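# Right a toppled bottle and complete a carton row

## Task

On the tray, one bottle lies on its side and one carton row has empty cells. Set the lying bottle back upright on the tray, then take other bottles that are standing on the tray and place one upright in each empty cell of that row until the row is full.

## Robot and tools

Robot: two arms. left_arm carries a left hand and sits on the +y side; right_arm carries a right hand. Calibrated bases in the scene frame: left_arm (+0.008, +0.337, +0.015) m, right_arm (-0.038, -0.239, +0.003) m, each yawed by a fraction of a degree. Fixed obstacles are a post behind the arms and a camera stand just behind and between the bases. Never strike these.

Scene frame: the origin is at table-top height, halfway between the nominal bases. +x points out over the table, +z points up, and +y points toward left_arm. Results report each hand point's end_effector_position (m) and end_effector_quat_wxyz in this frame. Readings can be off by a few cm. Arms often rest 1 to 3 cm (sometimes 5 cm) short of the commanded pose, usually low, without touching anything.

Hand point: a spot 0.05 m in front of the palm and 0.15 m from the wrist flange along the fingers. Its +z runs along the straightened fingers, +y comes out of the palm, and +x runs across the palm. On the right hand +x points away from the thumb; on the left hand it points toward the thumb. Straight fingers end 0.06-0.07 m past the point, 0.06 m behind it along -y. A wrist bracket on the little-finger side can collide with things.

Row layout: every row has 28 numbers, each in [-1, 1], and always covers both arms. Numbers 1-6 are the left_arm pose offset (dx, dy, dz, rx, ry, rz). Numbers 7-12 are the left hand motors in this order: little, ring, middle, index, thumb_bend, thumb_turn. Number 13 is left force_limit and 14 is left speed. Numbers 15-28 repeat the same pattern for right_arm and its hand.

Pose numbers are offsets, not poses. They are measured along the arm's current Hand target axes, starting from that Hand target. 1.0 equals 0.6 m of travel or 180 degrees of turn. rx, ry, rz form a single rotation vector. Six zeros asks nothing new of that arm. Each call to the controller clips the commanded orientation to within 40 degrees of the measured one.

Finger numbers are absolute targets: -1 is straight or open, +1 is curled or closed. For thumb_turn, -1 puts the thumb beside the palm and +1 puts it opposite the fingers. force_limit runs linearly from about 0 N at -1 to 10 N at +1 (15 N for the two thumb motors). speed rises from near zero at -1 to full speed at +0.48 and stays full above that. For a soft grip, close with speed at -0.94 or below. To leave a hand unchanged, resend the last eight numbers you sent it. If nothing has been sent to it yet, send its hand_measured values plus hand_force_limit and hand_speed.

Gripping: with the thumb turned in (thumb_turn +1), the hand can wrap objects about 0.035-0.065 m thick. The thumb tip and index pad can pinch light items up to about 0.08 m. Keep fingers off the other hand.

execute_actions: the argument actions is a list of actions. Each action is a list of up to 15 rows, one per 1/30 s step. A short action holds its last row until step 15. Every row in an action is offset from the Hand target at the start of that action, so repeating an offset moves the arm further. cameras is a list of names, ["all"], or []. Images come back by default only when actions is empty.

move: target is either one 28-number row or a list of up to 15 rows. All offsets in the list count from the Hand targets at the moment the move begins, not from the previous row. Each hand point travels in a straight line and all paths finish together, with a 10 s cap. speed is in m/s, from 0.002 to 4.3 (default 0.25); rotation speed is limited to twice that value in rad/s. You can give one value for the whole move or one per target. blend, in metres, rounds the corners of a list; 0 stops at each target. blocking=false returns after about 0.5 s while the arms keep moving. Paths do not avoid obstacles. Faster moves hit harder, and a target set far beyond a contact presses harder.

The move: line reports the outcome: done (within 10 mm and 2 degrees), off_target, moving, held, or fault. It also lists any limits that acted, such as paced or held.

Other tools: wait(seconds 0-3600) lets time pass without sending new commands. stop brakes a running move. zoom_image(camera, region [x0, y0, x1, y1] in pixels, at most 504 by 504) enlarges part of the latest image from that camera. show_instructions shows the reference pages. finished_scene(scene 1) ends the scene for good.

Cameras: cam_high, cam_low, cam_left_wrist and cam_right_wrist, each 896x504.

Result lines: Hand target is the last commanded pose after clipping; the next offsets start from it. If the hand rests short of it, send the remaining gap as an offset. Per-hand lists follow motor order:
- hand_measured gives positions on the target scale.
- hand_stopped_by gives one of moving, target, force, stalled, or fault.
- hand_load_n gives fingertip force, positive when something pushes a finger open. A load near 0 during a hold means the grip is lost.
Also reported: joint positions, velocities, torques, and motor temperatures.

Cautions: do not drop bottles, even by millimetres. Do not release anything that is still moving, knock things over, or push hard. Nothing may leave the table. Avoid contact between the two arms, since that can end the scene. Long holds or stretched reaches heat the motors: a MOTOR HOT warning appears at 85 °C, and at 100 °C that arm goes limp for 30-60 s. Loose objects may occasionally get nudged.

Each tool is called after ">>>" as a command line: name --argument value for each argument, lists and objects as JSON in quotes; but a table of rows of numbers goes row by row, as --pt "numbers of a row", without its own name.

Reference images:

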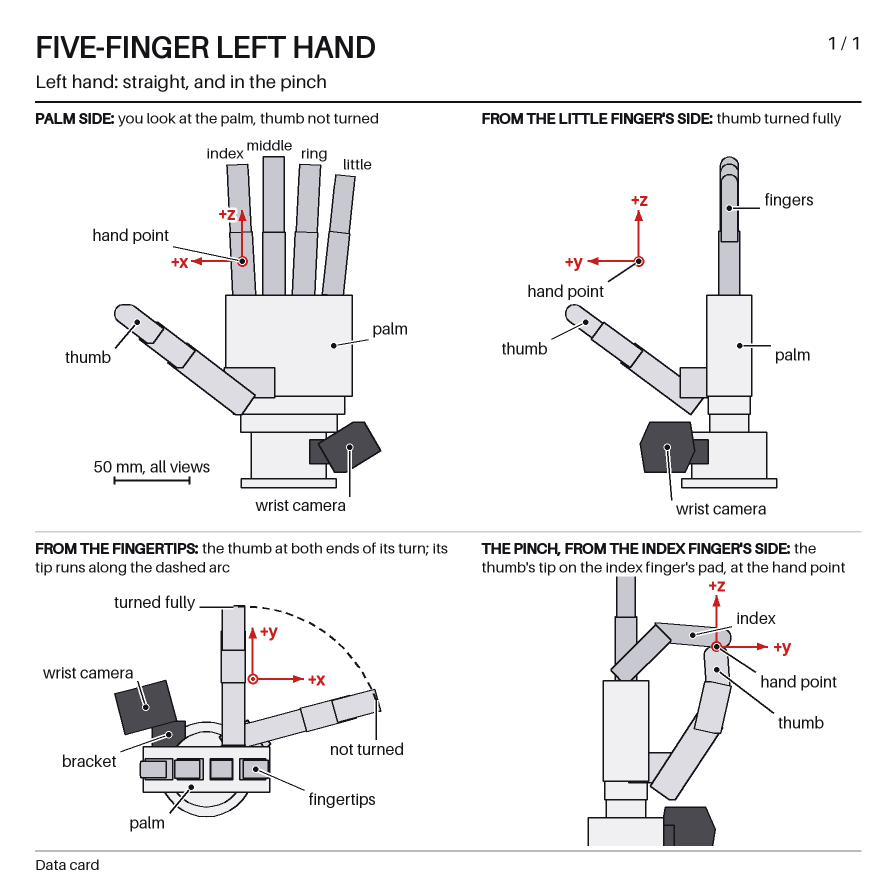

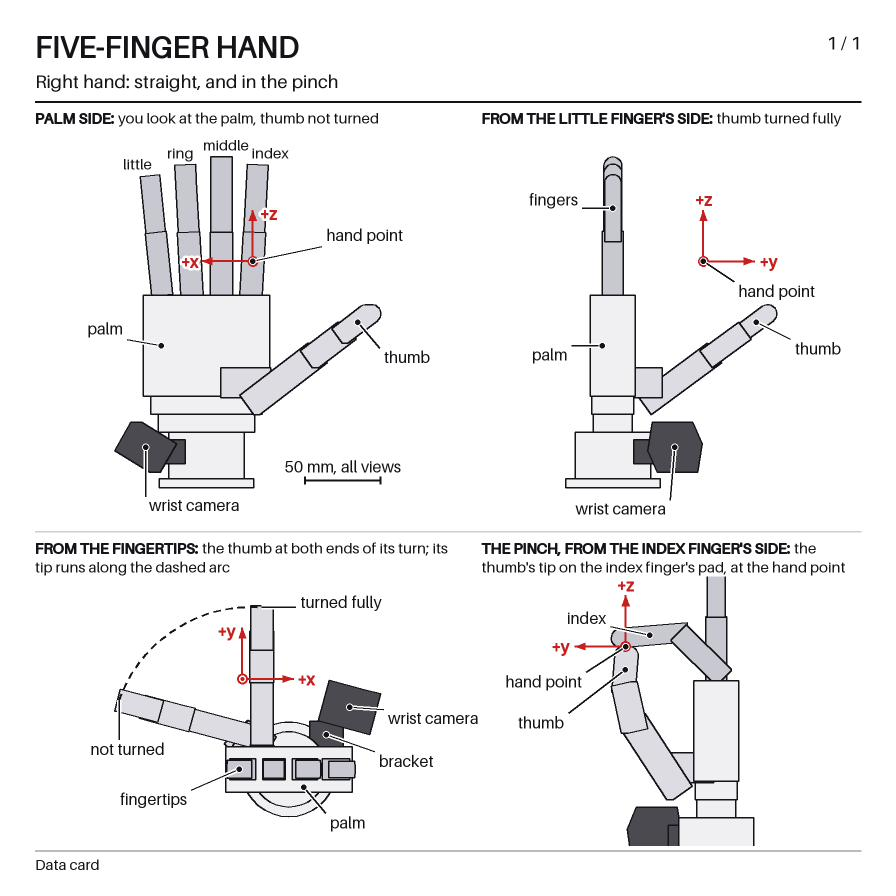

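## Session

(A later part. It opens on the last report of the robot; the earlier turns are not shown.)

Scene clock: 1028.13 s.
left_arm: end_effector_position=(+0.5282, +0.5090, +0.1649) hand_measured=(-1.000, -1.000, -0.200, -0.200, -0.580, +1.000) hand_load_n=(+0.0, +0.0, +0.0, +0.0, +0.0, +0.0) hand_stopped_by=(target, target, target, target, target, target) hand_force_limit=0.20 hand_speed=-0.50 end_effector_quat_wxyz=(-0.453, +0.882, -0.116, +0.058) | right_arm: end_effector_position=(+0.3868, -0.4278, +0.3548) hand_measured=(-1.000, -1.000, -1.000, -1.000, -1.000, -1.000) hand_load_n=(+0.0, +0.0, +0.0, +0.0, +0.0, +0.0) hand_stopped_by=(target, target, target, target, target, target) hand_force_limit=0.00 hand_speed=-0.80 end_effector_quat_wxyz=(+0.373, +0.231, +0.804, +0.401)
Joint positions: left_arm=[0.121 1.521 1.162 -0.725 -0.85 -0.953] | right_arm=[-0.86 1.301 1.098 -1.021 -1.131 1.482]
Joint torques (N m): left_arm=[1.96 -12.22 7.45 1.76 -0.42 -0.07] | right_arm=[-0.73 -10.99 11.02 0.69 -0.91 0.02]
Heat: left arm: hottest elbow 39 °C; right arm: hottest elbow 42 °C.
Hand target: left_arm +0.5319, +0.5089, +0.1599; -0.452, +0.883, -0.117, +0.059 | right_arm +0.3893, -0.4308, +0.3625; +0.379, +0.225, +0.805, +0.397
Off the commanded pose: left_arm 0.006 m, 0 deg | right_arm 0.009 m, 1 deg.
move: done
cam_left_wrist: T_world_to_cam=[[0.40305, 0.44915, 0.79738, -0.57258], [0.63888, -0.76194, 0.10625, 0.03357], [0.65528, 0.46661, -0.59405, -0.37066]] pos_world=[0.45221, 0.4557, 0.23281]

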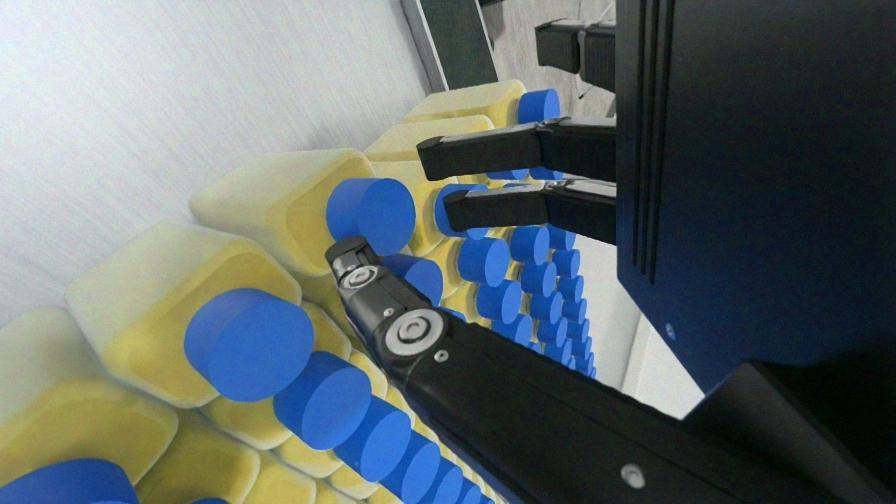

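>>> move --pt "-0.0098 -0.0157 0.0073 0 0 0 -1 -1 -0.2 -0.2 -0.58 1 0.2 -0.5 0 0 0 0 0 0 -1 -1 -1 -1 -1 -1 0 -0.8" --pt "-0.007 0.0217 0.0248 0 0 0 -1 -1 -0.2 -0.2 -0.58 1 0.2 -0.5 0 0 0 0 0 0 -1 -1 -1 -1 -1 -1 0 -0.8" --cameras '["cam_left_wrist"]' --speed 0.04

>>> zoom_image --camera "cam_left_wrist" --region '[200, 130, 560, 400]'

Scene clock: 1037.90 s.
left_arm: end_effector_position=(+0.5262, +0.5130, +0.1491) hand_measured=(-1.000, -1.000, -0.200, -0.200, -0.580, +1.000) hand_load_n=(+0.0, +0.0, +0.0, +0.0, +0.0, +0.0) hand_stopped_by=(target, target, target, target, target, target) hand_force_limit=0.20 hand_speed=-0.50 end_effector_quat_wxyz=(-0.452, +0.883, -0.115, +0.062) | right_arm: end_effector_position=(+0.3868, -0.4278, +0.3548) hand_measured=(-1.000, -1.000, -1.000, -1.000, -1.000, -1.000) hand_load_n=(+0.0, +0.0, +0.0, +0.0, -0.5, +0.0) hand_stopped_by=(target, target, target, target, target, target) hand_force_limit=0.00 hand_speed=-0.80 end_effector_quat_wxyz=(+0.373, +0.231, +0.804, +0.401)
Joint positions: left_arm=[0.132 1.527 1.122 -0.66 -0.839 -0.937] | right_arm=[-0.86 1.301 1.098 -1.021 -1.131 1.482]
Joint torques (N m): left_arm=[2.2 -11.93 7.17 1.72 -0.62 -0.11] | right_arm=[-0.73 -10.75 11.02 0.68 -0.91 0.01]
Heat: left arm: hottest elbow 39 °C; right arm: hottest elbow 42 °C.
Hand target: left_arm +0.5290, +0.5143, +0.1406; -0.452, +0.883, -0.117, +0.059 | right_arm +0.3893, -0.4308, +0.3625; +0.379, +0.225, +0.805, +0.397
Off the commanded pose: left_arm 0.009 m, 0 deg | right_arm 0.009 m, 1 deg.
move: done
cam_left_wrist: T_world_to_cam=[[0.3981, 0.45019, 0.79928, -0.55917], [0.6356, -0.76363, 0.11353, 0.04112], [0.66146, 0.46282, -0.59014, -0.38238]] pos_world=[0.4494, 0.46011, 0.2166]

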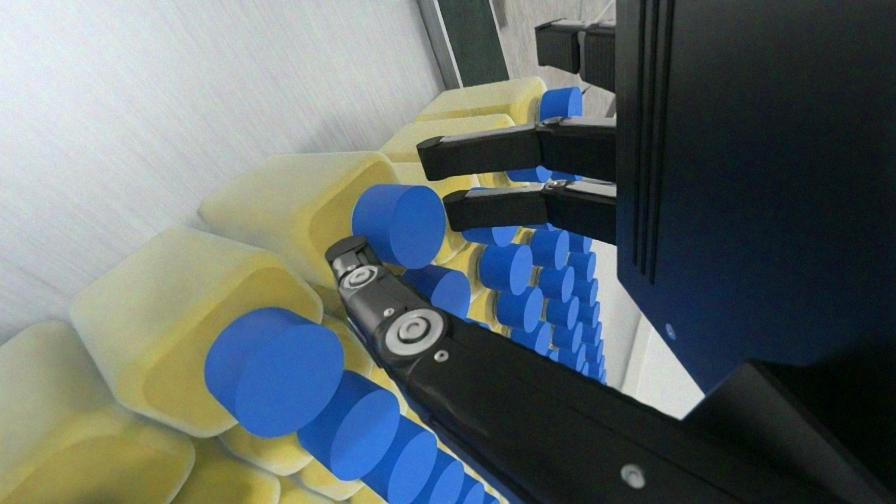

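Scaled by 1.400 from the camera's image (finer frame: 1280x720).

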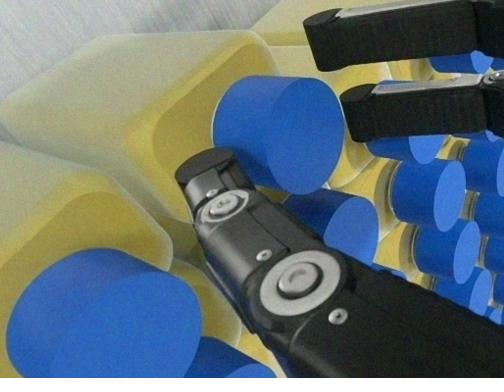

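>>> move --target '[0,0.0041,0.0030,0,0,0,-1,-1,-0.2,-0.2,-0.58,1,0.2,-0.5,0,0,0,0,0,0,-1,-1,-1,-1,-1,-1,0,-0.8]' --cameras '["cam_left_wrist"]' --speed 0.03

>>> zoom_image --camera "cam_left_wrist" --region '[200, 130, 560, 400]'

Scene clock: 1041.83 s.
left_arm: end_effector_position=(+0.5264, +0.5130, +0.1468) hand_measured=(-1.000, -1.000, -0.200, -0.200, -0.580, +1.000) hand_load_n=(+0.0, +0.0, +0.0, +0.0, +0.0, +0.0) hand_stopped_by=(target, target, target, target, target, target) hand_force_limit=0.20 hand_speed=-0.50 end_effector_quat_wxyz=(-0.452, +0.882, -0.115, +0.063) | right_arm: end_effector_position=(+0.3868, -0.4278, +0.3548) hand_measured=(-1.000, -1.000, -1.000, -1.000, -1.000, -1.000) hand_load_n=(+0.0, +0.0, +0.0, +0.0, -0.5, +0.0) hand_stopped_by=(target, target, target, target, target, target) hand_force_limit=0.00 hand_speed=-0.80 end_effector_quat_wxyz=(+0.373, +0.231, +0.804, +0.401)
Joint positions: left_arm=[0.132 1.529 1.117 -0.651 -0.839 -0.937] | right_arm=[-0.86 1.301 1.098 -1.021 -1.131 1.482]
Joint torques (N m): left_arm=[1.79 -11.46 7.23 1.69 -0.54 -0.07] | right_arm=[-0.62 -11.05 10.99 0.61 -0.92 0]
Heat: left arm: hottest elbow 39 °C; right arm: hottest elbow 42 °C.
Hand target: left_arm +0.5289, +0.5143, +0.1374; -0.452, +0.883, -0.117, +0.059 | right_arm +0.3893, -0.4308, +0.3625; +0.379, +0.225, +0.805, +0.397
Off the commanded pose: left_arm 0.010 m, 0 deg | right_arm 0.009 m, 1 deg.
move: done
cam_left_wrist: T_world_to_cam=[[0.39689, 0.45003, 0.79997, -0.55674], [0.63541, -0.76366, 0.11436, 0.04126], [0.66236, 0.46292, -0.58905, -0.38461]] pos_world=[0.4495, 0.46011, 0.2141]

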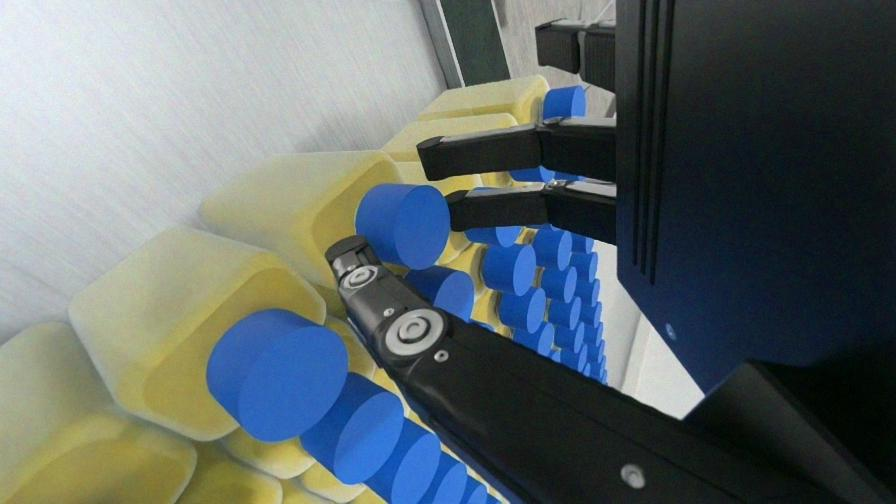

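Scaled by 1.400 from the camera's image (finer frame: 1280x720).

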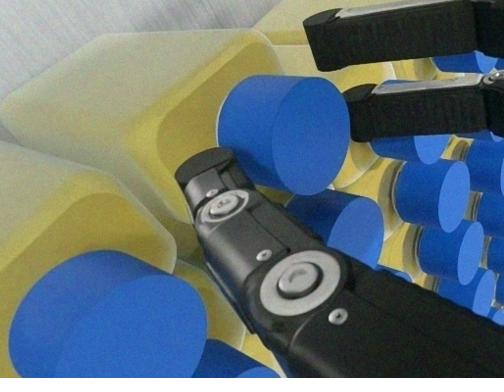

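>>> move --target '[0,0,0,0,0,0,-1,-1,0.12,0.12,-0.49,1,-0.2,-0.9,0,0,0,0,0,0,-1,-1,-1,-1,-1,-1,0,-0.8]' --cameras '[]' --speed 0.03

>>> move --target '[0,0,0,0,0,0,-1,-1,0.24,0.24,-0.45,1,0.25,-0.92,0,0,0,0,0,0,-1,-1,-1,-1,-1,-1,0,-0.8]' --cameras '["cam_left_wrist"]' --speed 0.03

>>> zoom_image --camera "cam_left_wrist" --region '[200, 130, 560, 400]'

Scene clock: 1045.93 s.
left_arm: end_effector_position=(+0.5264, +0.5130, +0.1468) hand_measured=(-1.000, -1.000, +0.096, +0.106, -0.492, +1.000) hand_load_n=(+0.0, +0.0, +4.0, +4.0, +4.5, +1.0) hand_stopped_by=(target, target, force, force, target, target) hand_force_limit=-0.20 hand_speed=-0.90 end_effector_quat_wxyz=(-0.452, +0.882, -0.115, +0.063) | right_arm: end_effector_position=(+0.3868, -0.4278, +0.3548) hand_measured=(-1.000, -1.000, -1.000, -1.000, -1.000, -1.000) hand_load_n=(+0.0, +0.0, +0.0, +0.0, +0.0, +0.0) hand_stopped_by=(target, target, target, target, target, target) hand_force_limit=0.00 hand_speed=-0.80 end_effector_quat_wxyz=(+0.373, +0.231, +0.804, +0.401)
Joint positions: left_arm=[0.132 1.529 1.117 -0.651 -0.839 -0.937] | right_arm=[-0.86 1.301 1.098 -1.021 -1.131 1.482]
Joint torques (N m): left_arm=[2.61 -11.34 7.28 1.85 -0.56 -0.11] | right_arm=[-0.73 -10.7 11.03 0.66 -0.92 0]
Heat: left arm: hottest elbow 39 °C; right arm: hottest elbow 42 °C.
Hand target: left_arm +0.5289, +0.5143, +0.1374; -0.452, +0.883, -0.117, +0.059 | right_arm +0.3893, -0.4308, +0.3625; +0.379, +0.225, +0.805, +0.397
Off the commanded pose: left_arm 0.010 m, 0 deg | right_arm 0.009 m, 1 deg.
move: done

Scene clock: 1046.47 s.
left_arm: end_effector_position=(+0.5264, +0.5130, +0.1468) hand_measured=(-1.000, -1.000, +0.122, +0.124, -0.460, +1.000) hand_load_n=(+0.0, +0.0, +6.5, +7.0, +9.5, +1.5) hand_stopped_by=(target, target, force, force, force, target) hand_force_limit=0.25 hand_speed=-0.92 end_effector_quat_wxyz=(-0.452, +0.882, -0.115, +0.063) | right_arm: end_effector_position=(+0.3868, -0.4278, +0.3548) hand_measured=(-1.000, -1.000, -1.000, -1.000, -1.000, -1.000) hand_load_n=(+0.0, +0.0, +0.0, +0.0, -0.5, +0.0) hand_stopped_by=(target, target, target, target, target, target) hand_force_limit=0.00 hand_speed=-0.80 end_effector_quat_wxyz=(+0.373, +0.231, +0.804, +0.401)
Joint positions: left_arm=[0.132 1.529 1.117 -0.651 -0.839 -0.937] | right_arm=[-0.86 1.301 1.098 -1.021 -1.131 1.482]
Joint torques (N m): left_arm=[2.32 -11.22 7.23 1.8 -0.58 -0.05] | right_arm=[-0.91 -10.81 10.96 0.65 -0.92 0]
Heat: left arm: hottest elbow 39 °C; right arm: hottest elbow 42 °C.
Hand target: left_arm +0.5289, +0.5143, +0.1374; -0.452, +0.883, -0.117, +0.059 | right_arm +0.3893, -0.4308, +0.3625; +0.379, +0.225, +0.805, +0.397
Off the commanded pose: left_arm 0.010 m, 0 deg | right_arm 0.009 m, 1 deg.
move: done
cam_left_wrist: T_world_to_cam=[[0.39689, 0.45003, 0.79997, -0.55674], [0.63541, -0.76366, 0.11436, 0.04126], [0.66236, 0.46292, -0.58905, -0.38461]] pos_world=[0.4495, 0.46011, 0.2141]

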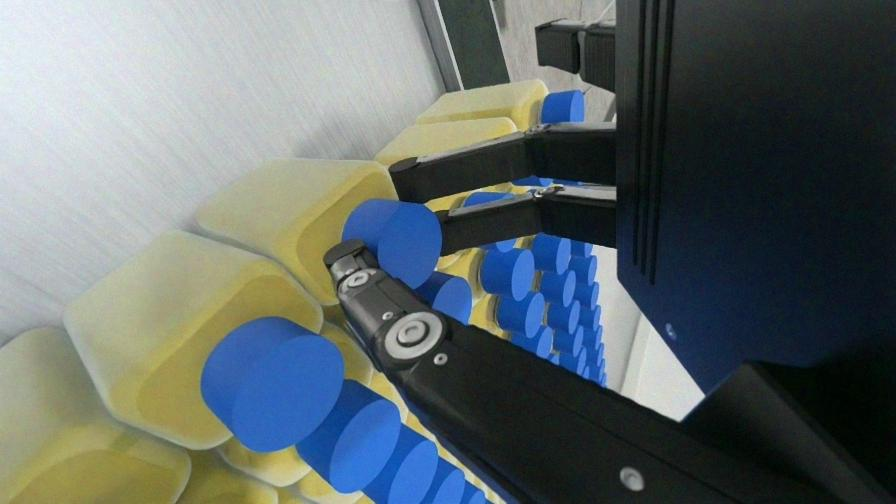

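Scaled by 1.400 from the camera's image (finer frame: 1280x720).

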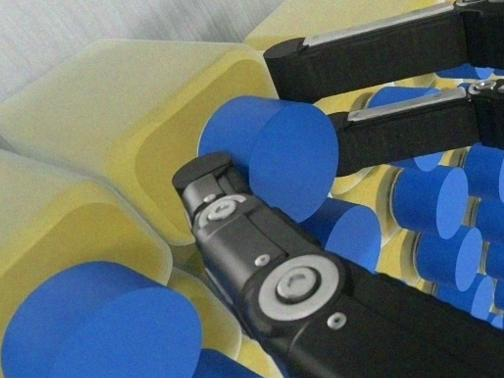

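>>> move --target '[0.0048,-0.0858,-0.052,0,0,0,-1,-1,0.24,0.24,-0.45,1,0.25,-0.92,0,0,0,0,0,0,-1,-1,-1,-1,-1,-1,0,-0.8]' --cameras '["cam_left_wrist"]' --speed 0.04

>>> zoom_image --camera "cam_left_wrist" --region '[200, 130, 560, 400]'

Scene clock: 1050.27 s.
left_arm: end_effector_position=(+0.5193, +0.5124, +0.1612) hand_measured=(-1.000, -1.000, +0.122, +0.124, -0.460, +1.000) hand_load_n=(+0.0, +0.0, +5.5, +7.0, +9.5, +2.5) hand_stopped_by=(target, target, force, force, force, target) hand_force_limit=0.25 hand_speed=-0.92 end_effector_quat_wxyz=(-0.444, +0.886, -0.130, +0.033) | right_arm: end_effector_position=(+0.3868, -0.4278, +0.3548) hand_measured=(-1.000, -1.000, -1.000, -1.000, -1.000, -1.000) hand_load_n=(+0.0, +0.0, +0.0, +0.0, +0.0, +0.0) hand_stopped_by=(target, target, target, target, target, target) hand_force_limit=0.00 hand_speed=-0.80 end_effector_quat_wxyz=(+0.373, +0.231, +0.804, +0.401)
Joint positions: left_arm=[0.132 1.529 1.178 -0.78 -0.84 -0.937] | right_arm=[-0.86 1.301 1.098 -1.021 -1.131 1.482]
Joint torques (N m): left_arm=[3.19 -15.38 11.21 0.69 -0.46 0.01] | right_arm=[-0.79 -10.81 10.99 0.65 -0.91 -0.01]
Heat: left arm: hottest elbow 39 °C; right arm: hottest elbow 42 °C.
Hand target: left_arm +0.5331, +0.5182, +0.1974; -0.452, +0.883, -0.117, +0.059 | right_arm +0.3893, -0.4308, +0.3625; +0.379, +0.225, +0.805, +0.397
Off the commanded pose: left_arm 0.039 m, 3 deg | right_arm 0.009 m, 1 deg.
move: off_target (left_arm)
cam_left_wrist: T_world_to_cam=[[0.44999, 0.45696, 0.76726, -0.59099], [0.64229, -0.76254, 0.07745, 0.04552], [0.62046, 0.45795, -0.63664, -0.33921]] pos_world=[0.44716, 0.46011, 0.23397]

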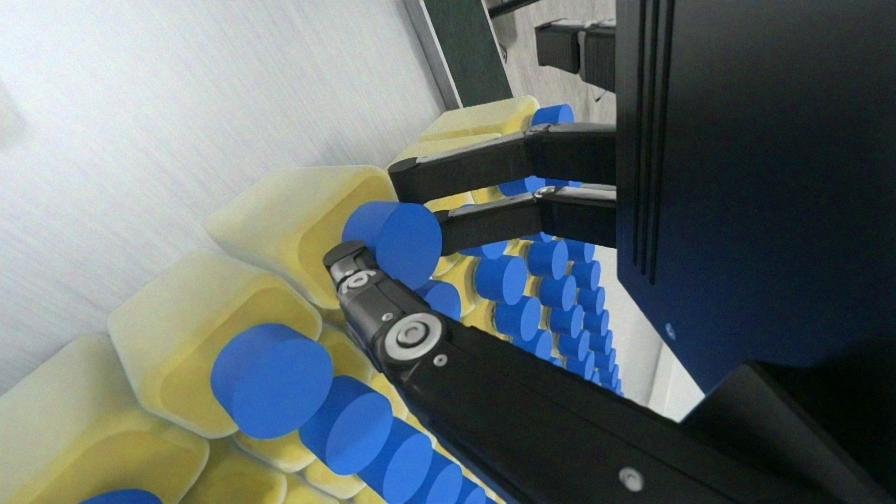

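Scaled by 1.400 from the camera's image (finer frame: 1280x720).

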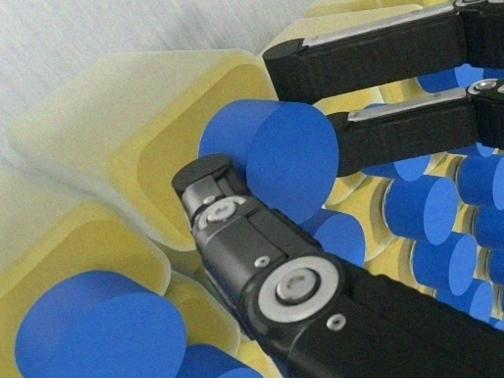

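>>> move --target '[0.002,-0.135,-0.0975,0,0,0,-1,-1,0.24,0.24,-0.45,1,0.25,-0.92,0,0,0,0,0,0,-1,-1,-1,-1,-1,-1,0,-0.8]' --cameras '["cam_left_wrist","cam_high"]' --speed 0.06

>>> zoom_image --camera "cam_high" --region '[470, 40, 630, 170]'

Scene clock: 1054.37 s.
left_arm: end_effector_position=(+0.5274, +0.5132, +0.2592) hand_measured=(-1.000, -1.000, +0.122, +0.124, -0.460, +1.000) hand_load_n=(+0.0, +0.0, +5.5, +7.0, +9.5, +2.0) hand_stopped_by=(target, target, force, force, force, target) hand_force_limit=0.25 hand_speed=-0.92 end_effector_quat_wxyz=(-0.443, +0.887, -0.131, +0.032) | right_arm: end_effector_position=(+0.3868, -0.4278, +0.3548) hand_measured=(-1.000, -1.000, -1.000, -1.000, -1.000, -1.000) hand_load_n=(+0.0, +0.0, +0.0, +0.0, +0.0, +0.0) hand_stopped_by=(target, target, target, target, target, target) hand_force_limit=0.00 hand_speed=-0.80 end_effector_quat_wxyz=(+0.373, +0.231, +0.804, +0.401)
Joint positions: left_arm=[0.132 1.495 1.405 -1.044 -0.838 -0.937] | right_arm=[-0.86 1.301 1.098 -1.021 -1.131 1.482]
Joint torques (N m): left_arm=[3.02 -15.5 11.77 0.91 -0.53 0.01] | right_arm=[-0.5 -10.81 10.97 0.69 -0.91 0.01]
Heat: left arm: hottest elbow 39 °C; right arm: hottest elbow 42 °C.
Hand target: left_arm +0.5343, +0.5179, +0.2973; -0.452, +0.883, -0.117, +0.059 | right_arm +0.3893, -0.4308, +0.3625; +0.379, +0.225, +0.805, +0.397
Off the commanded pose: left_arm 0.039 m, 4 deg | right_arm 0.009 m, 1 deg.
move: off_target (left_arm)
cam_left_wrist: T_world_to_cam=[[0.45249, 0.45845, 0.7649, -0.67173], [0.64177, -0.76296, 0.07763, 0.03371], [0.61918, 0.45577, -0.63945, -0.27964]] pos_world=[0.45547, 0.46112, 0.33237]
Images, in order (width x height): cam_high 896x504, cam_left_wrist 896x504.

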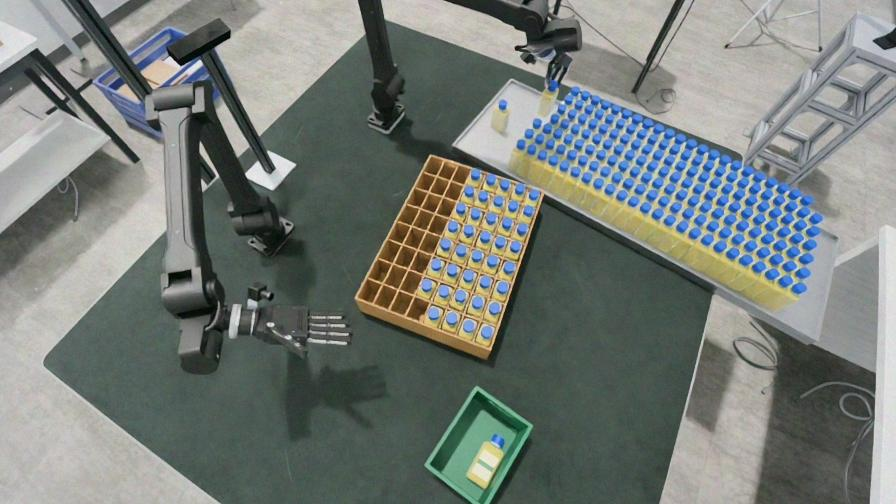

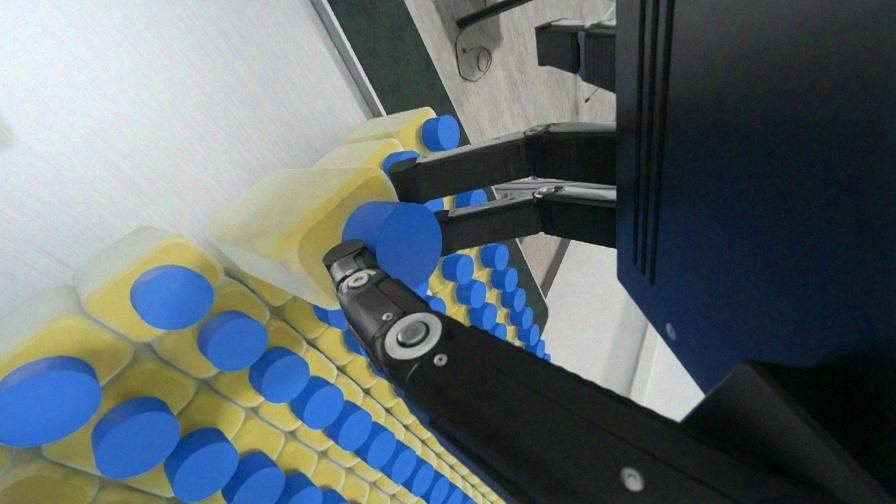

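Scaled by 3.150 from the camera's image (finer frame: 1280x720).

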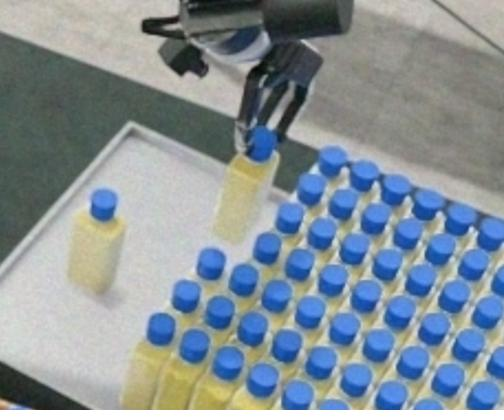

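>>> move --pt "-0.0162 -0.0785 -0.062 0 0 0 -1 -1 0.24 0.24 -0.45 1 0.25 -0.92 0 0 0 0 0 0 -1 -1 -1 -1 -1 -1 0 -0.8" --pt "-0.1412 0.0227 -0.2388 0 0.2475 0.1788 -1 -1 0.24 0.24 -0.45 1 0.25 -0.92 0 0 0 0 0 0 -1 -1 -1 -1 -1 -1 0 -0.8" --cameras '[]' --speed '[0.08,0.16]' --blend '[0.03,0]'

Scene clock: 1061.60 s.
left_arm: end_effector_position=(+0.4205, +0.4146, +0.3554) hand_measured=(-1.000, -1.000, +0.122, +0.124, -0.460, +1.000) hand_load_n=(+0.0, +0.0, +5.5, +7.0, +9.5, +2.0) hand_stopped_by=(target, target, force, force, force, target) hand_force_limit=0.25 hand_speed=-0.92 end_effector_quat_wxyz=(-0.356, +0.737, -0.517, +0.249) | right_arm: end_effector_position=(+0.3868, -0.4278, +0.3548) hand_measured=(-1.000, -1.000, -1.000, -1.000, -1.000, -1.000) hand_load_n=(+0.0, +0.0, +0.0, +0.5, +0.0, +0.0) hand_stopped_by=(target, target, target, target, target, target) hand_force_limit=0.00 hand_speed=-0.80 end_effector_quat_wxyz=(+0.373, +0.231, +0.804, +0.401)
Joint positions: left_arm=[0.214 0.984 1.173 -0.865 -0.095 -0.076] | right_arm=[-0.86 1.301 1.098 -1.021 -1.131 1.482]
Joint torques (N m): left_arm=[3.19 -6.77 8.83 2.76 0.14 0.04] | right_arm=[-0.62 -10.81 10.99 0.68 -0.92 0]
Heat: left arm: hottest elbow 39 °C; right arm: hottest elbow 42 °C.
Hand target: left_arm +0.4203, +0.4200, +0.3703; -0.373, +0.729, -0.511, +0.260 | right_arm +0.3893, -0.4308, +0.3625; +0.379, +0.225, +0.805, +0.397
Off the commanded pose: left_arm 0.016 m, 3 deg | right_arm 0.009 m, 1 deg.
move: off_target (left_arm)

>>> move --pt "0.3973 0.0742 -0.1028 0 0.27 0.195 -1 -1 0.24 0.24 -0.45 1 0.25 -0.92 0 0 0 0 0 0 -1 -1 -1 -1 -1 -1 0 -0.8" --pt "0.9143 0.1405 -0.1662 0 0.4995 0.3607 -1 -1 0.24 0.24 -0.45 1 0.25 -0.92 0 0 0 0 0 0 -1 -1 -1 -1 -1 -1 0 -0.8" --cameras '["cam_left_wrist","cam_low"]' --speed '[0.16,0.16]' --blend '[0.05,0]'

>>> zoom_image --camera "cam_low" --region '[380, 30, 600, 250]'

Scene clock: 1074.80 s.
left_arm: end_effector_position=(+0.4835, -0.1323, +0.3391) hand_measured=(-1.000, -1.000, +0.122, +0.124, -0.460, +1.000) hand_load_n=(+0.0, +0.0, +5.5, +7.0, +9.5, +2.0) hand_stopped_by=(target, target, force, force, force, target) hand_force_limit=0.25 hand_speed=-0.92 end_effector_quat_wxyz=(-0.017, -0.010, +0.896, -0.443) | right_arm: end_effector_position=(+0.3868, -0.4278, +0.3548) hand_measured=(-1.000, -1.000, -1.000, -1.000, -1.000, -1.000) hand_load_n=(+0.0, +0.0, +0.0, +0.0, +0.0, +0.0) hand_stopped_by=(target, target, target, target, target, target) hand_force_limit=0.00 hand_speed=-0.80 end_effector_quat_wxyz=(+0.373, +0.231, +0.804, +0.401)
Joint positions: left_arm=[-0.614 1.889 2.1 -1.163 0.73 0.704] | right_arm=[-0.86 1.301 1.098 -1.021 -1.131 1.482]
Joint torques (N m): left_arm=[1.44 -19.66 11.95 1.03 0.75 0.01] | right_arm=[-0.62 -10.99 10.96 0.68 -0.92 -0.01]
Heat: left arm: hottest elbow 40 °C; right arm: hottest elbow 42 °C.
Hand target: left_arm +0.4857, -0.1401, +0.3598; -0.004, +0.007, +0.890, -0.455 | right_arm +0.3893, -0.4308, +0.3625; +0.379, +0.225, +0.805, +0.397
Off the commanded pose: left_arm 0.022 m, 3 deg | right_arm 0.009 m, 1 deg.
move: off_target (left_arm)
cam_left_wrist: T_world_to_cam=[[-0.24002, -0.56155, 0.79187, -0.22627], [-0.80892, 0.56666, 0.15665, 0.41371], [-0.53669, -0.60296, -0.59026, 0.49491]] pos_world=[0.54596, -0.06309, 0.40649]
Images, in order (width x height): cam_low 896x504, cam_left_wrist 896x504.

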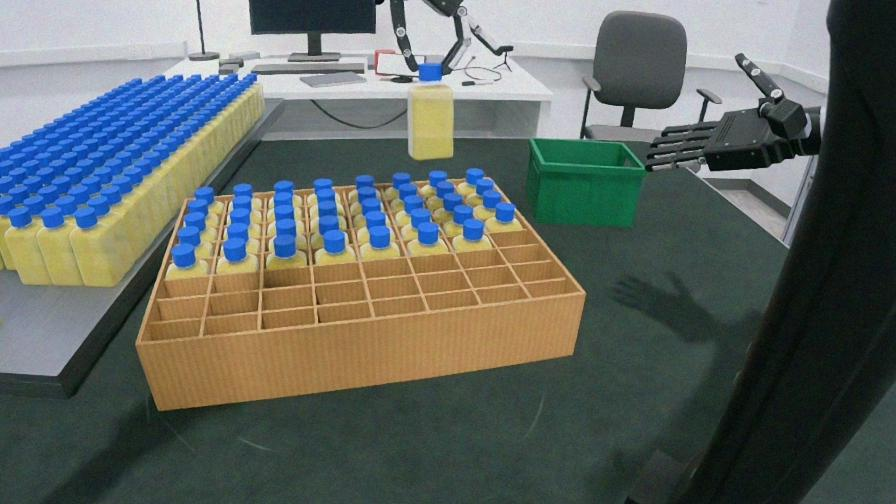

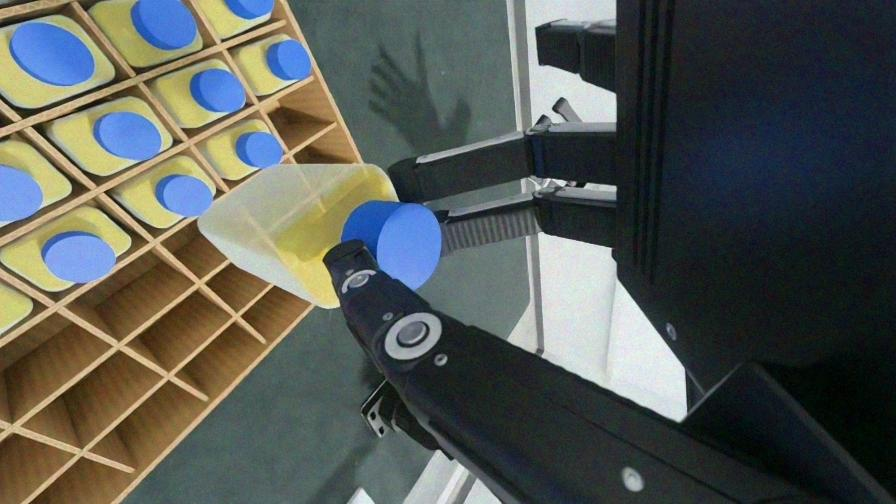

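Scaled by 2.291 from the camera's image (finer frame: 1280x720).

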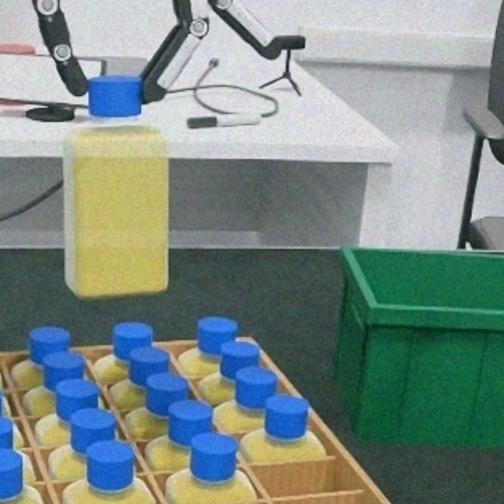

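>>> move --target '[-0.0145,-0.0583,0.237,-0.0056,0,0,-1,-1,0.24,0.24,-0.45,1,0.25,-0.92,0,0,0,0,0,0,-1,-1,-1,-1,-1,-1,0,-0.8]' --cameras '["cam_left_wrist","cam_low"]' --speed 0.1

>>> zoom_image --camera "cam_low" --region '[420, 70, 600, 270]'

>>> zoom_image --camera "cam_left_wrist" --region '[80, 40, 380, 340]'

Scene clock: 1083.90 s.
left_arm: end_effector_position=(+0.4915, -0.2679, +0.2853) hand_measured=(-1.000, -1.000, +0.122, +0.124, -0.460, +1.000) hand_load_n=(+0.0, +0.0, +5.5, +6.5, +9.5, +2.0) hand_stopped_by=(target, target, force, force, force, target) hand_force_limit=0.25 hand_speed=-0.92 end_effector_quat_wxyz=(-0.011, +0.007, +0.900, -0.436) | right_arm: end_effector_position=(+0.3868, -0.4278, +0.3548) hand_measured=(-1.000, -1.000, -1.000, -1.000, -1.000, -1.000) hand_load_n=(+0.0, +0.0, +0.0, +0.0, +0.0, +0.0) hand_stopped_by=(target, target, target, target, target, target) hand_force_limit=0.00 hand_speed=-0.80 end_effector_quat_wxyz=(+0.373, +0.231, +0.804, +0.401)
Joint positions: left_arm=[-0.769 2.189 2.439 -1.123 0.629 0.593] | right_arm=[-0.86 1.301 1.098 -1.021 -1.131 1.482]
Joint torques (N m): left_arm=[2.37 -24.64 11.96 1.28 0.42 -0.3] | right_arm=[-0.79 -10.87 11 0.65 -0.92 -0.02]
Heat: left arm: hottest elbow 40 °C; right arm: hottest elbow 42 °C.
Hand target: left_arm +0.4920, -0.2759, +0.3048; -0.004, +0.007, +0.894, -0.447 | right_arm +0.3893, -0.4308, +0.3625; +0.379, +0.225, +0.805, +0.397
Off the commanded pose: left_arm 0.021 m, 2 deg | right_arm 0.009 m, 1 deg.
move: off_target (left_arm)
cam_left_wrist: T_world_to_cam=[[-0.27314, -0.5671, 0.77704, -0.23894], [-0.79816, 0.58448, 0.146, 0.50802], [-0.53696, -0.58032, -0.61229, 0.39824]] pos_world=[0.55406, -0.20132, 0.35533]
Images, in order (width x height): cam_low 896x504, cam_left_wrist 896x504.

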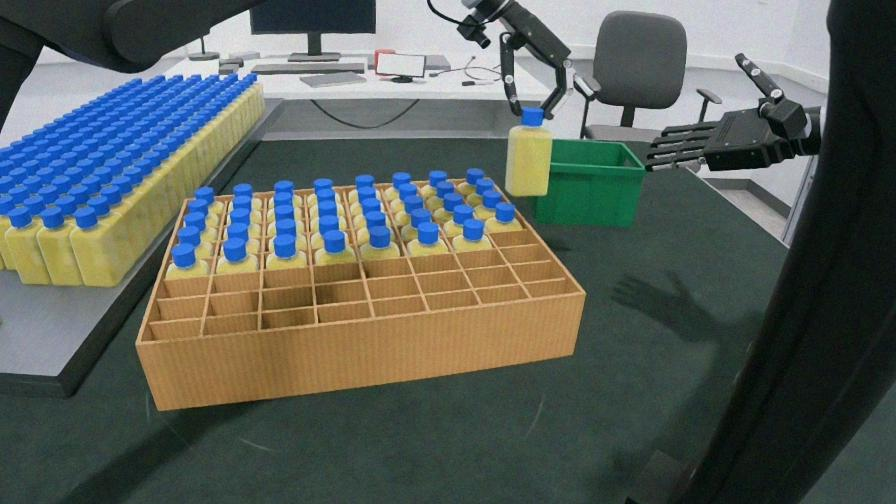

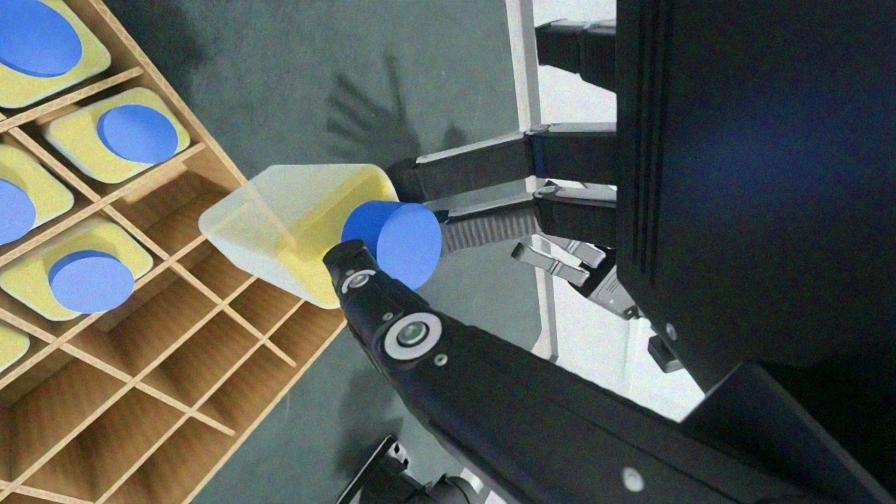

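Scaled by 2.520 from the camera's image (finer frame: 1280x720).

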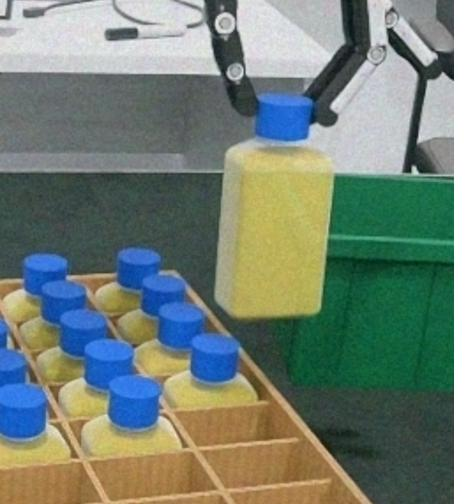

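Scaled by 1.680 from the camera's image (finer frame: 1280x720).

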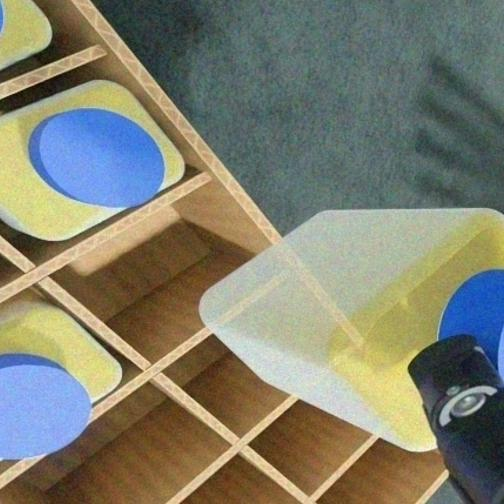

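>>> move --pt "-0.0243 0.0387 0.0038 -0.0083 0 0 -1 -1 0.24 0.24 -0.45 1 0.25 -0.92 0 0 0 0 0 0 -1 -1 -1 -1 -1 -1 0 -0.8" --pt "-0.0107 0.07 0.0317 -0.0083 0 0 -1 -1 0.24 0.24 -0.45 1 0.25 -0.92 0 0 0 0 0 0 -1 -1 -1 -1 -1 -1 0 -0.8" --cameras '["cam_left_wrist","cam_low"]' --speed 0.06

>>> zoom_image --camera "cam_low" --region '[420, 90, 600, 270]'

>>> zoom_image --camera "cam_left_wrist" --region '[80, 80, 380, 380]'

Scene clock: 1102.13 s.
left_arm: end_effector_position=(+0.4946, -0.2648, +0.2228) hand_measured=(-1.000, -1.000, +0.122, +0.124, -0.460, +1.000) hand_load_n=(+0.0, +0.0, +5.5, +7.0, +9.5, +2.0) hand_stopped_by=(target, target, force, force, force, target) hand_force_limit=0.25 hand_speed=-0.92 end_effector_quat_wxyz=(-0.028, -0.005, +0.910, -0.413) | right_arm: end_effector_position=(+0.3868, -0.4278, +0.3548) hand_measured=(-1.000, -1.000, -1.000, -1.000, -1.000, -1.000) hand_load_n=(+0.0, +0.0, +0.0, +0.0, +0.0, +0.0) hand_stopped_by=(target, target, target, target, target, target) hand_force_limit=0.00 hand_speed=-0.80 end_effector_quat_wxyz=(+0.373, +0.231, +0.804, +0.401)
Joint positions: left_arm=[-0.766 2.207 2.323 -1.055 0.62 0.599] | right_arm=[-0.86 1.301 1.098 -1.021 -1.131 1.482]
Joint torques (N m): left_arm=[2.78 -28.57 8.92 2.04 0.46 -0.05] | right_arm=[-0.73 -10.75 11 0.7 -0.91 0.01]
Heat: left arm: hottest elbow 41 °C; right arm: hottest elbow 43 °C.
Hand target: left_arm +0.4986, -0.2660, +0.2599; -0.004, +0.007, +0.900, -0.435 | right_arm +0.3893, -0.4308, +0.3625; +0.379, +0.225, +0.805, +0.397
Off the commanded pose: left_arm 0.037 m, 4 deg | right_arm 0.009 m, 1 deg.
move: off_target (left_arm)
cam_left_wrist: T_world_to_cam=[[-0.23982, -0.60732, 0.7574, -0.21047], [-0.79419, 0.57143, 0.20673, 0.49887], [-0.55835, -0.55194, -0.61936, 0.38305]] pos_world=[0.55959, -0.20147, 0.29352]
Images, in order (width x height): cam_low 896x504, cam_left_wrist 896x504.

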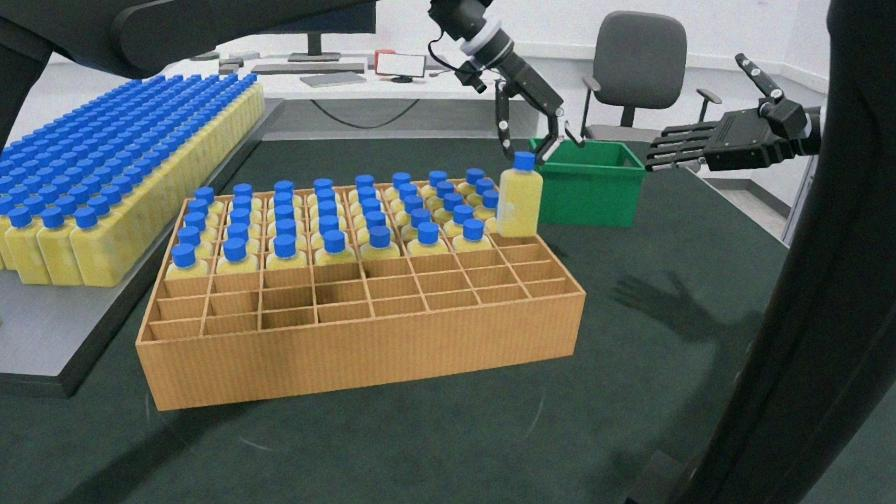

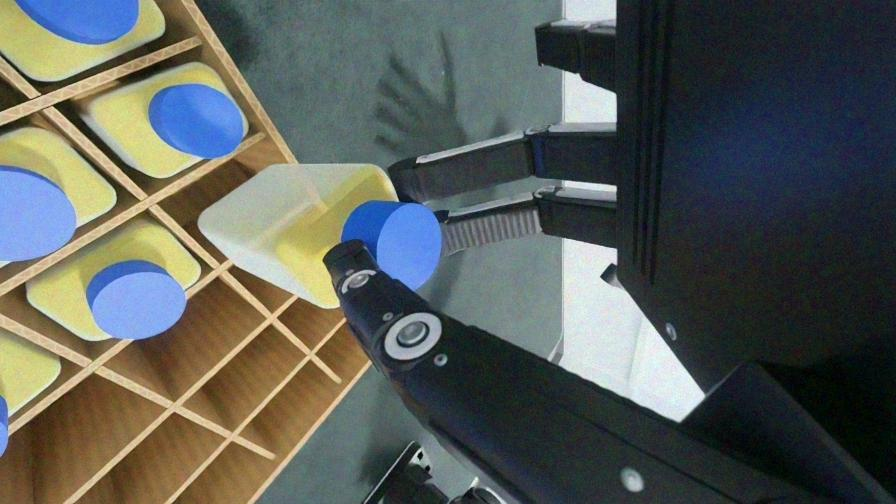

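Scaled by 2.800 from the camera's image (finer frame: 1280x720).

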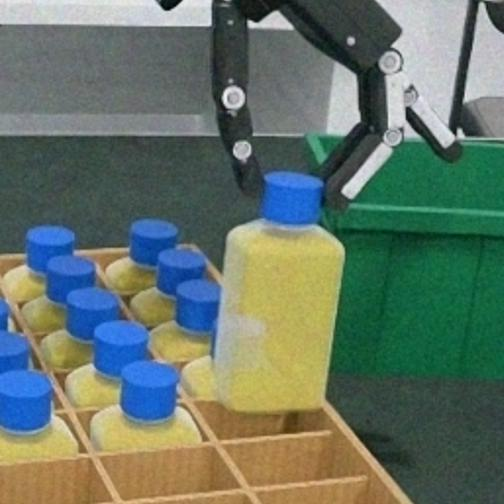

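Scaled by 1.680 from the camera's image (finer frame: 1280x720).

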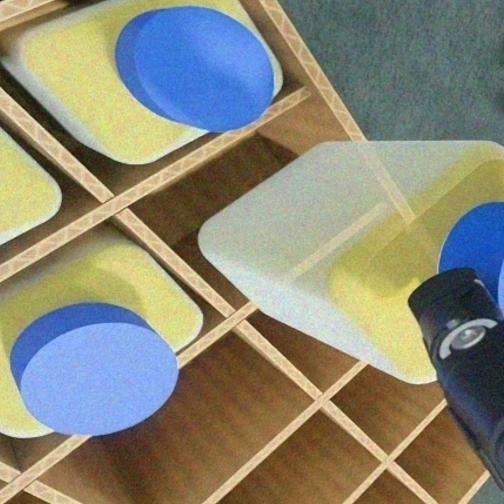

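>>> move --target '[0,0.0023,0.0052,0,-0.0075,0.0104,-1,-1,0.24,0.24,-0.45,1,0.25,-0.92,0,0,0,0,0,0,-1,-1,-1,-1,-1,-1,0,-0.8]' --cameras '["cam_left_wrist","cam_low"]' --speed 0.03

>>> zoom_image --camera "cam_low" --region '[440, 130, 580, 270]'

>>> zoom_image --camera "cam_left_wrist" --region '[80, 80, 380, 380]'

Scene clock: 1116.30 s.
left_arm: end_effector_position=(+0.4993, -0.2635, +0.2185) hand_measured=(-1.000, -1.000, +0.122, +0.124, -0.460, +1.000) hand_load_n=(+0.0, +0.0, +5.5, +7.0, +9.5, +1.5) hand_stopped_by=(target, target, force, force, force, target) hand_force_limit=0.25 hand_speed=-0.92 end_effector_quat_wxyz=(-0.011, -0.002, +0.910, -0.414) | right_arm: end_effector_position=(+0.3868, -0.4278, +0.3548) hand_measured=(-1.000, -1.000, -1.000, -1.000, -1.000, -1.000) hand_load_n=(+0.0, +0.0, +0.0, +0.0, +0.0, +0.0) hand_stopped_by=(target, target, target, target, target, target) hand_force_limit=0.00 hand_speed=-0.80 end_effector_quat_wxyz=(+0.373, +0.231, +0.804, +0.401)
Joint positions: left_arm=[-0.766 2.19 2.283 -1.012 0.597 0.606] | right_arm=[-0.86 1.301 1.098 -1.021 -1.131 1.482]
Joint torques (N m): left_arm=[1.79 -28.57 8.54 2.21 0.32 -0.01] | right_arm=[-0.67 -10.93 11.03 0.69 -0.91 -0.01]
Heat: left arm: hottest elbow 41 °C; right arm: hottest elbow 43 °C.
Hand target: left_arm +0.4986, -0.2676, +0.2569; +0.014, +0.016, +0.900, -0.436 | right_arm +0.3893, -0.4308, +0.3625; +0.379, +0.225, +0.805, +0.397
Off the commanded pose: left_arm 0.039 m, 5 deg | right_arm 0.009 m, 1 deg.
move: off_target (left_arm)
cam_left_wrist: T_world_to_cam=[[-0.25883, -0.60893, 0.74981, -0.19467], [-0.80537, 0.56461, 0.18052, 0.51225], [-0.53328, -0.55716, -0.63655, 0.37351]] pos_world=[0.56136, -0.19966, 0.29125]
Images, in order (width x height): cam_low 896x504, cam_left_wrist 896x504.

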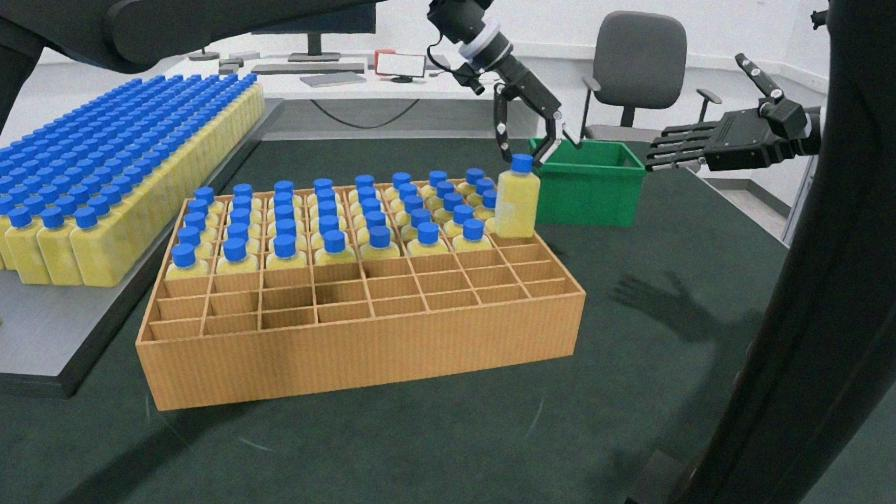

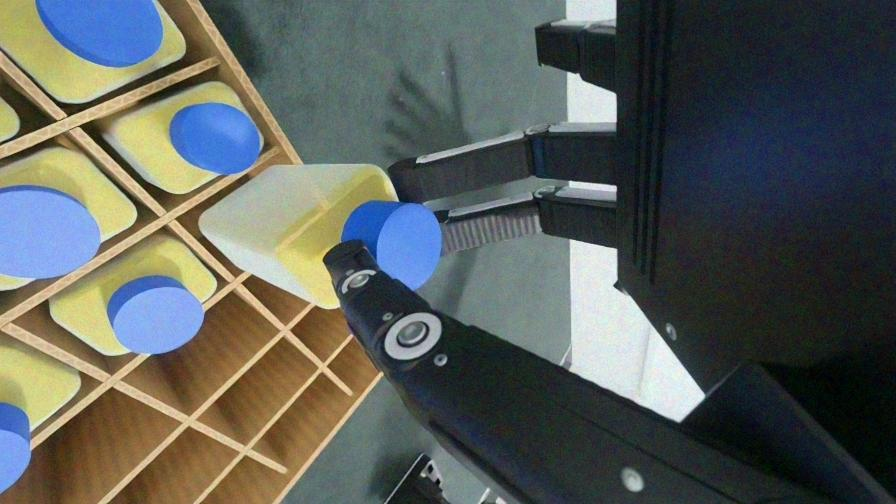

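Scaled by 3.600 from the camera's image (finer frame: 1280x720).

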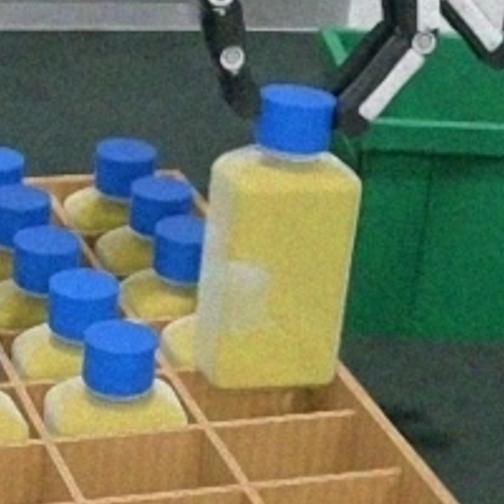

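Scaled by 1.680 from the camera's image (finer frame: 1280x720).

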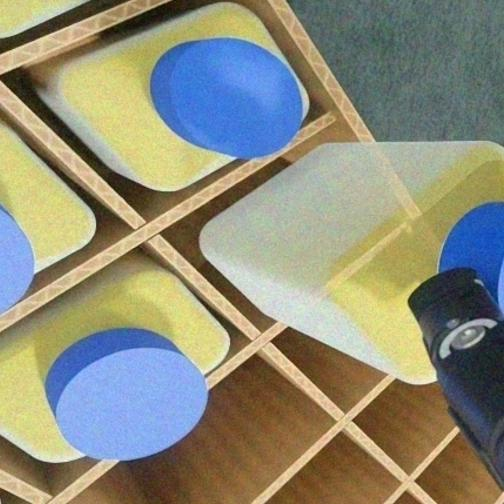

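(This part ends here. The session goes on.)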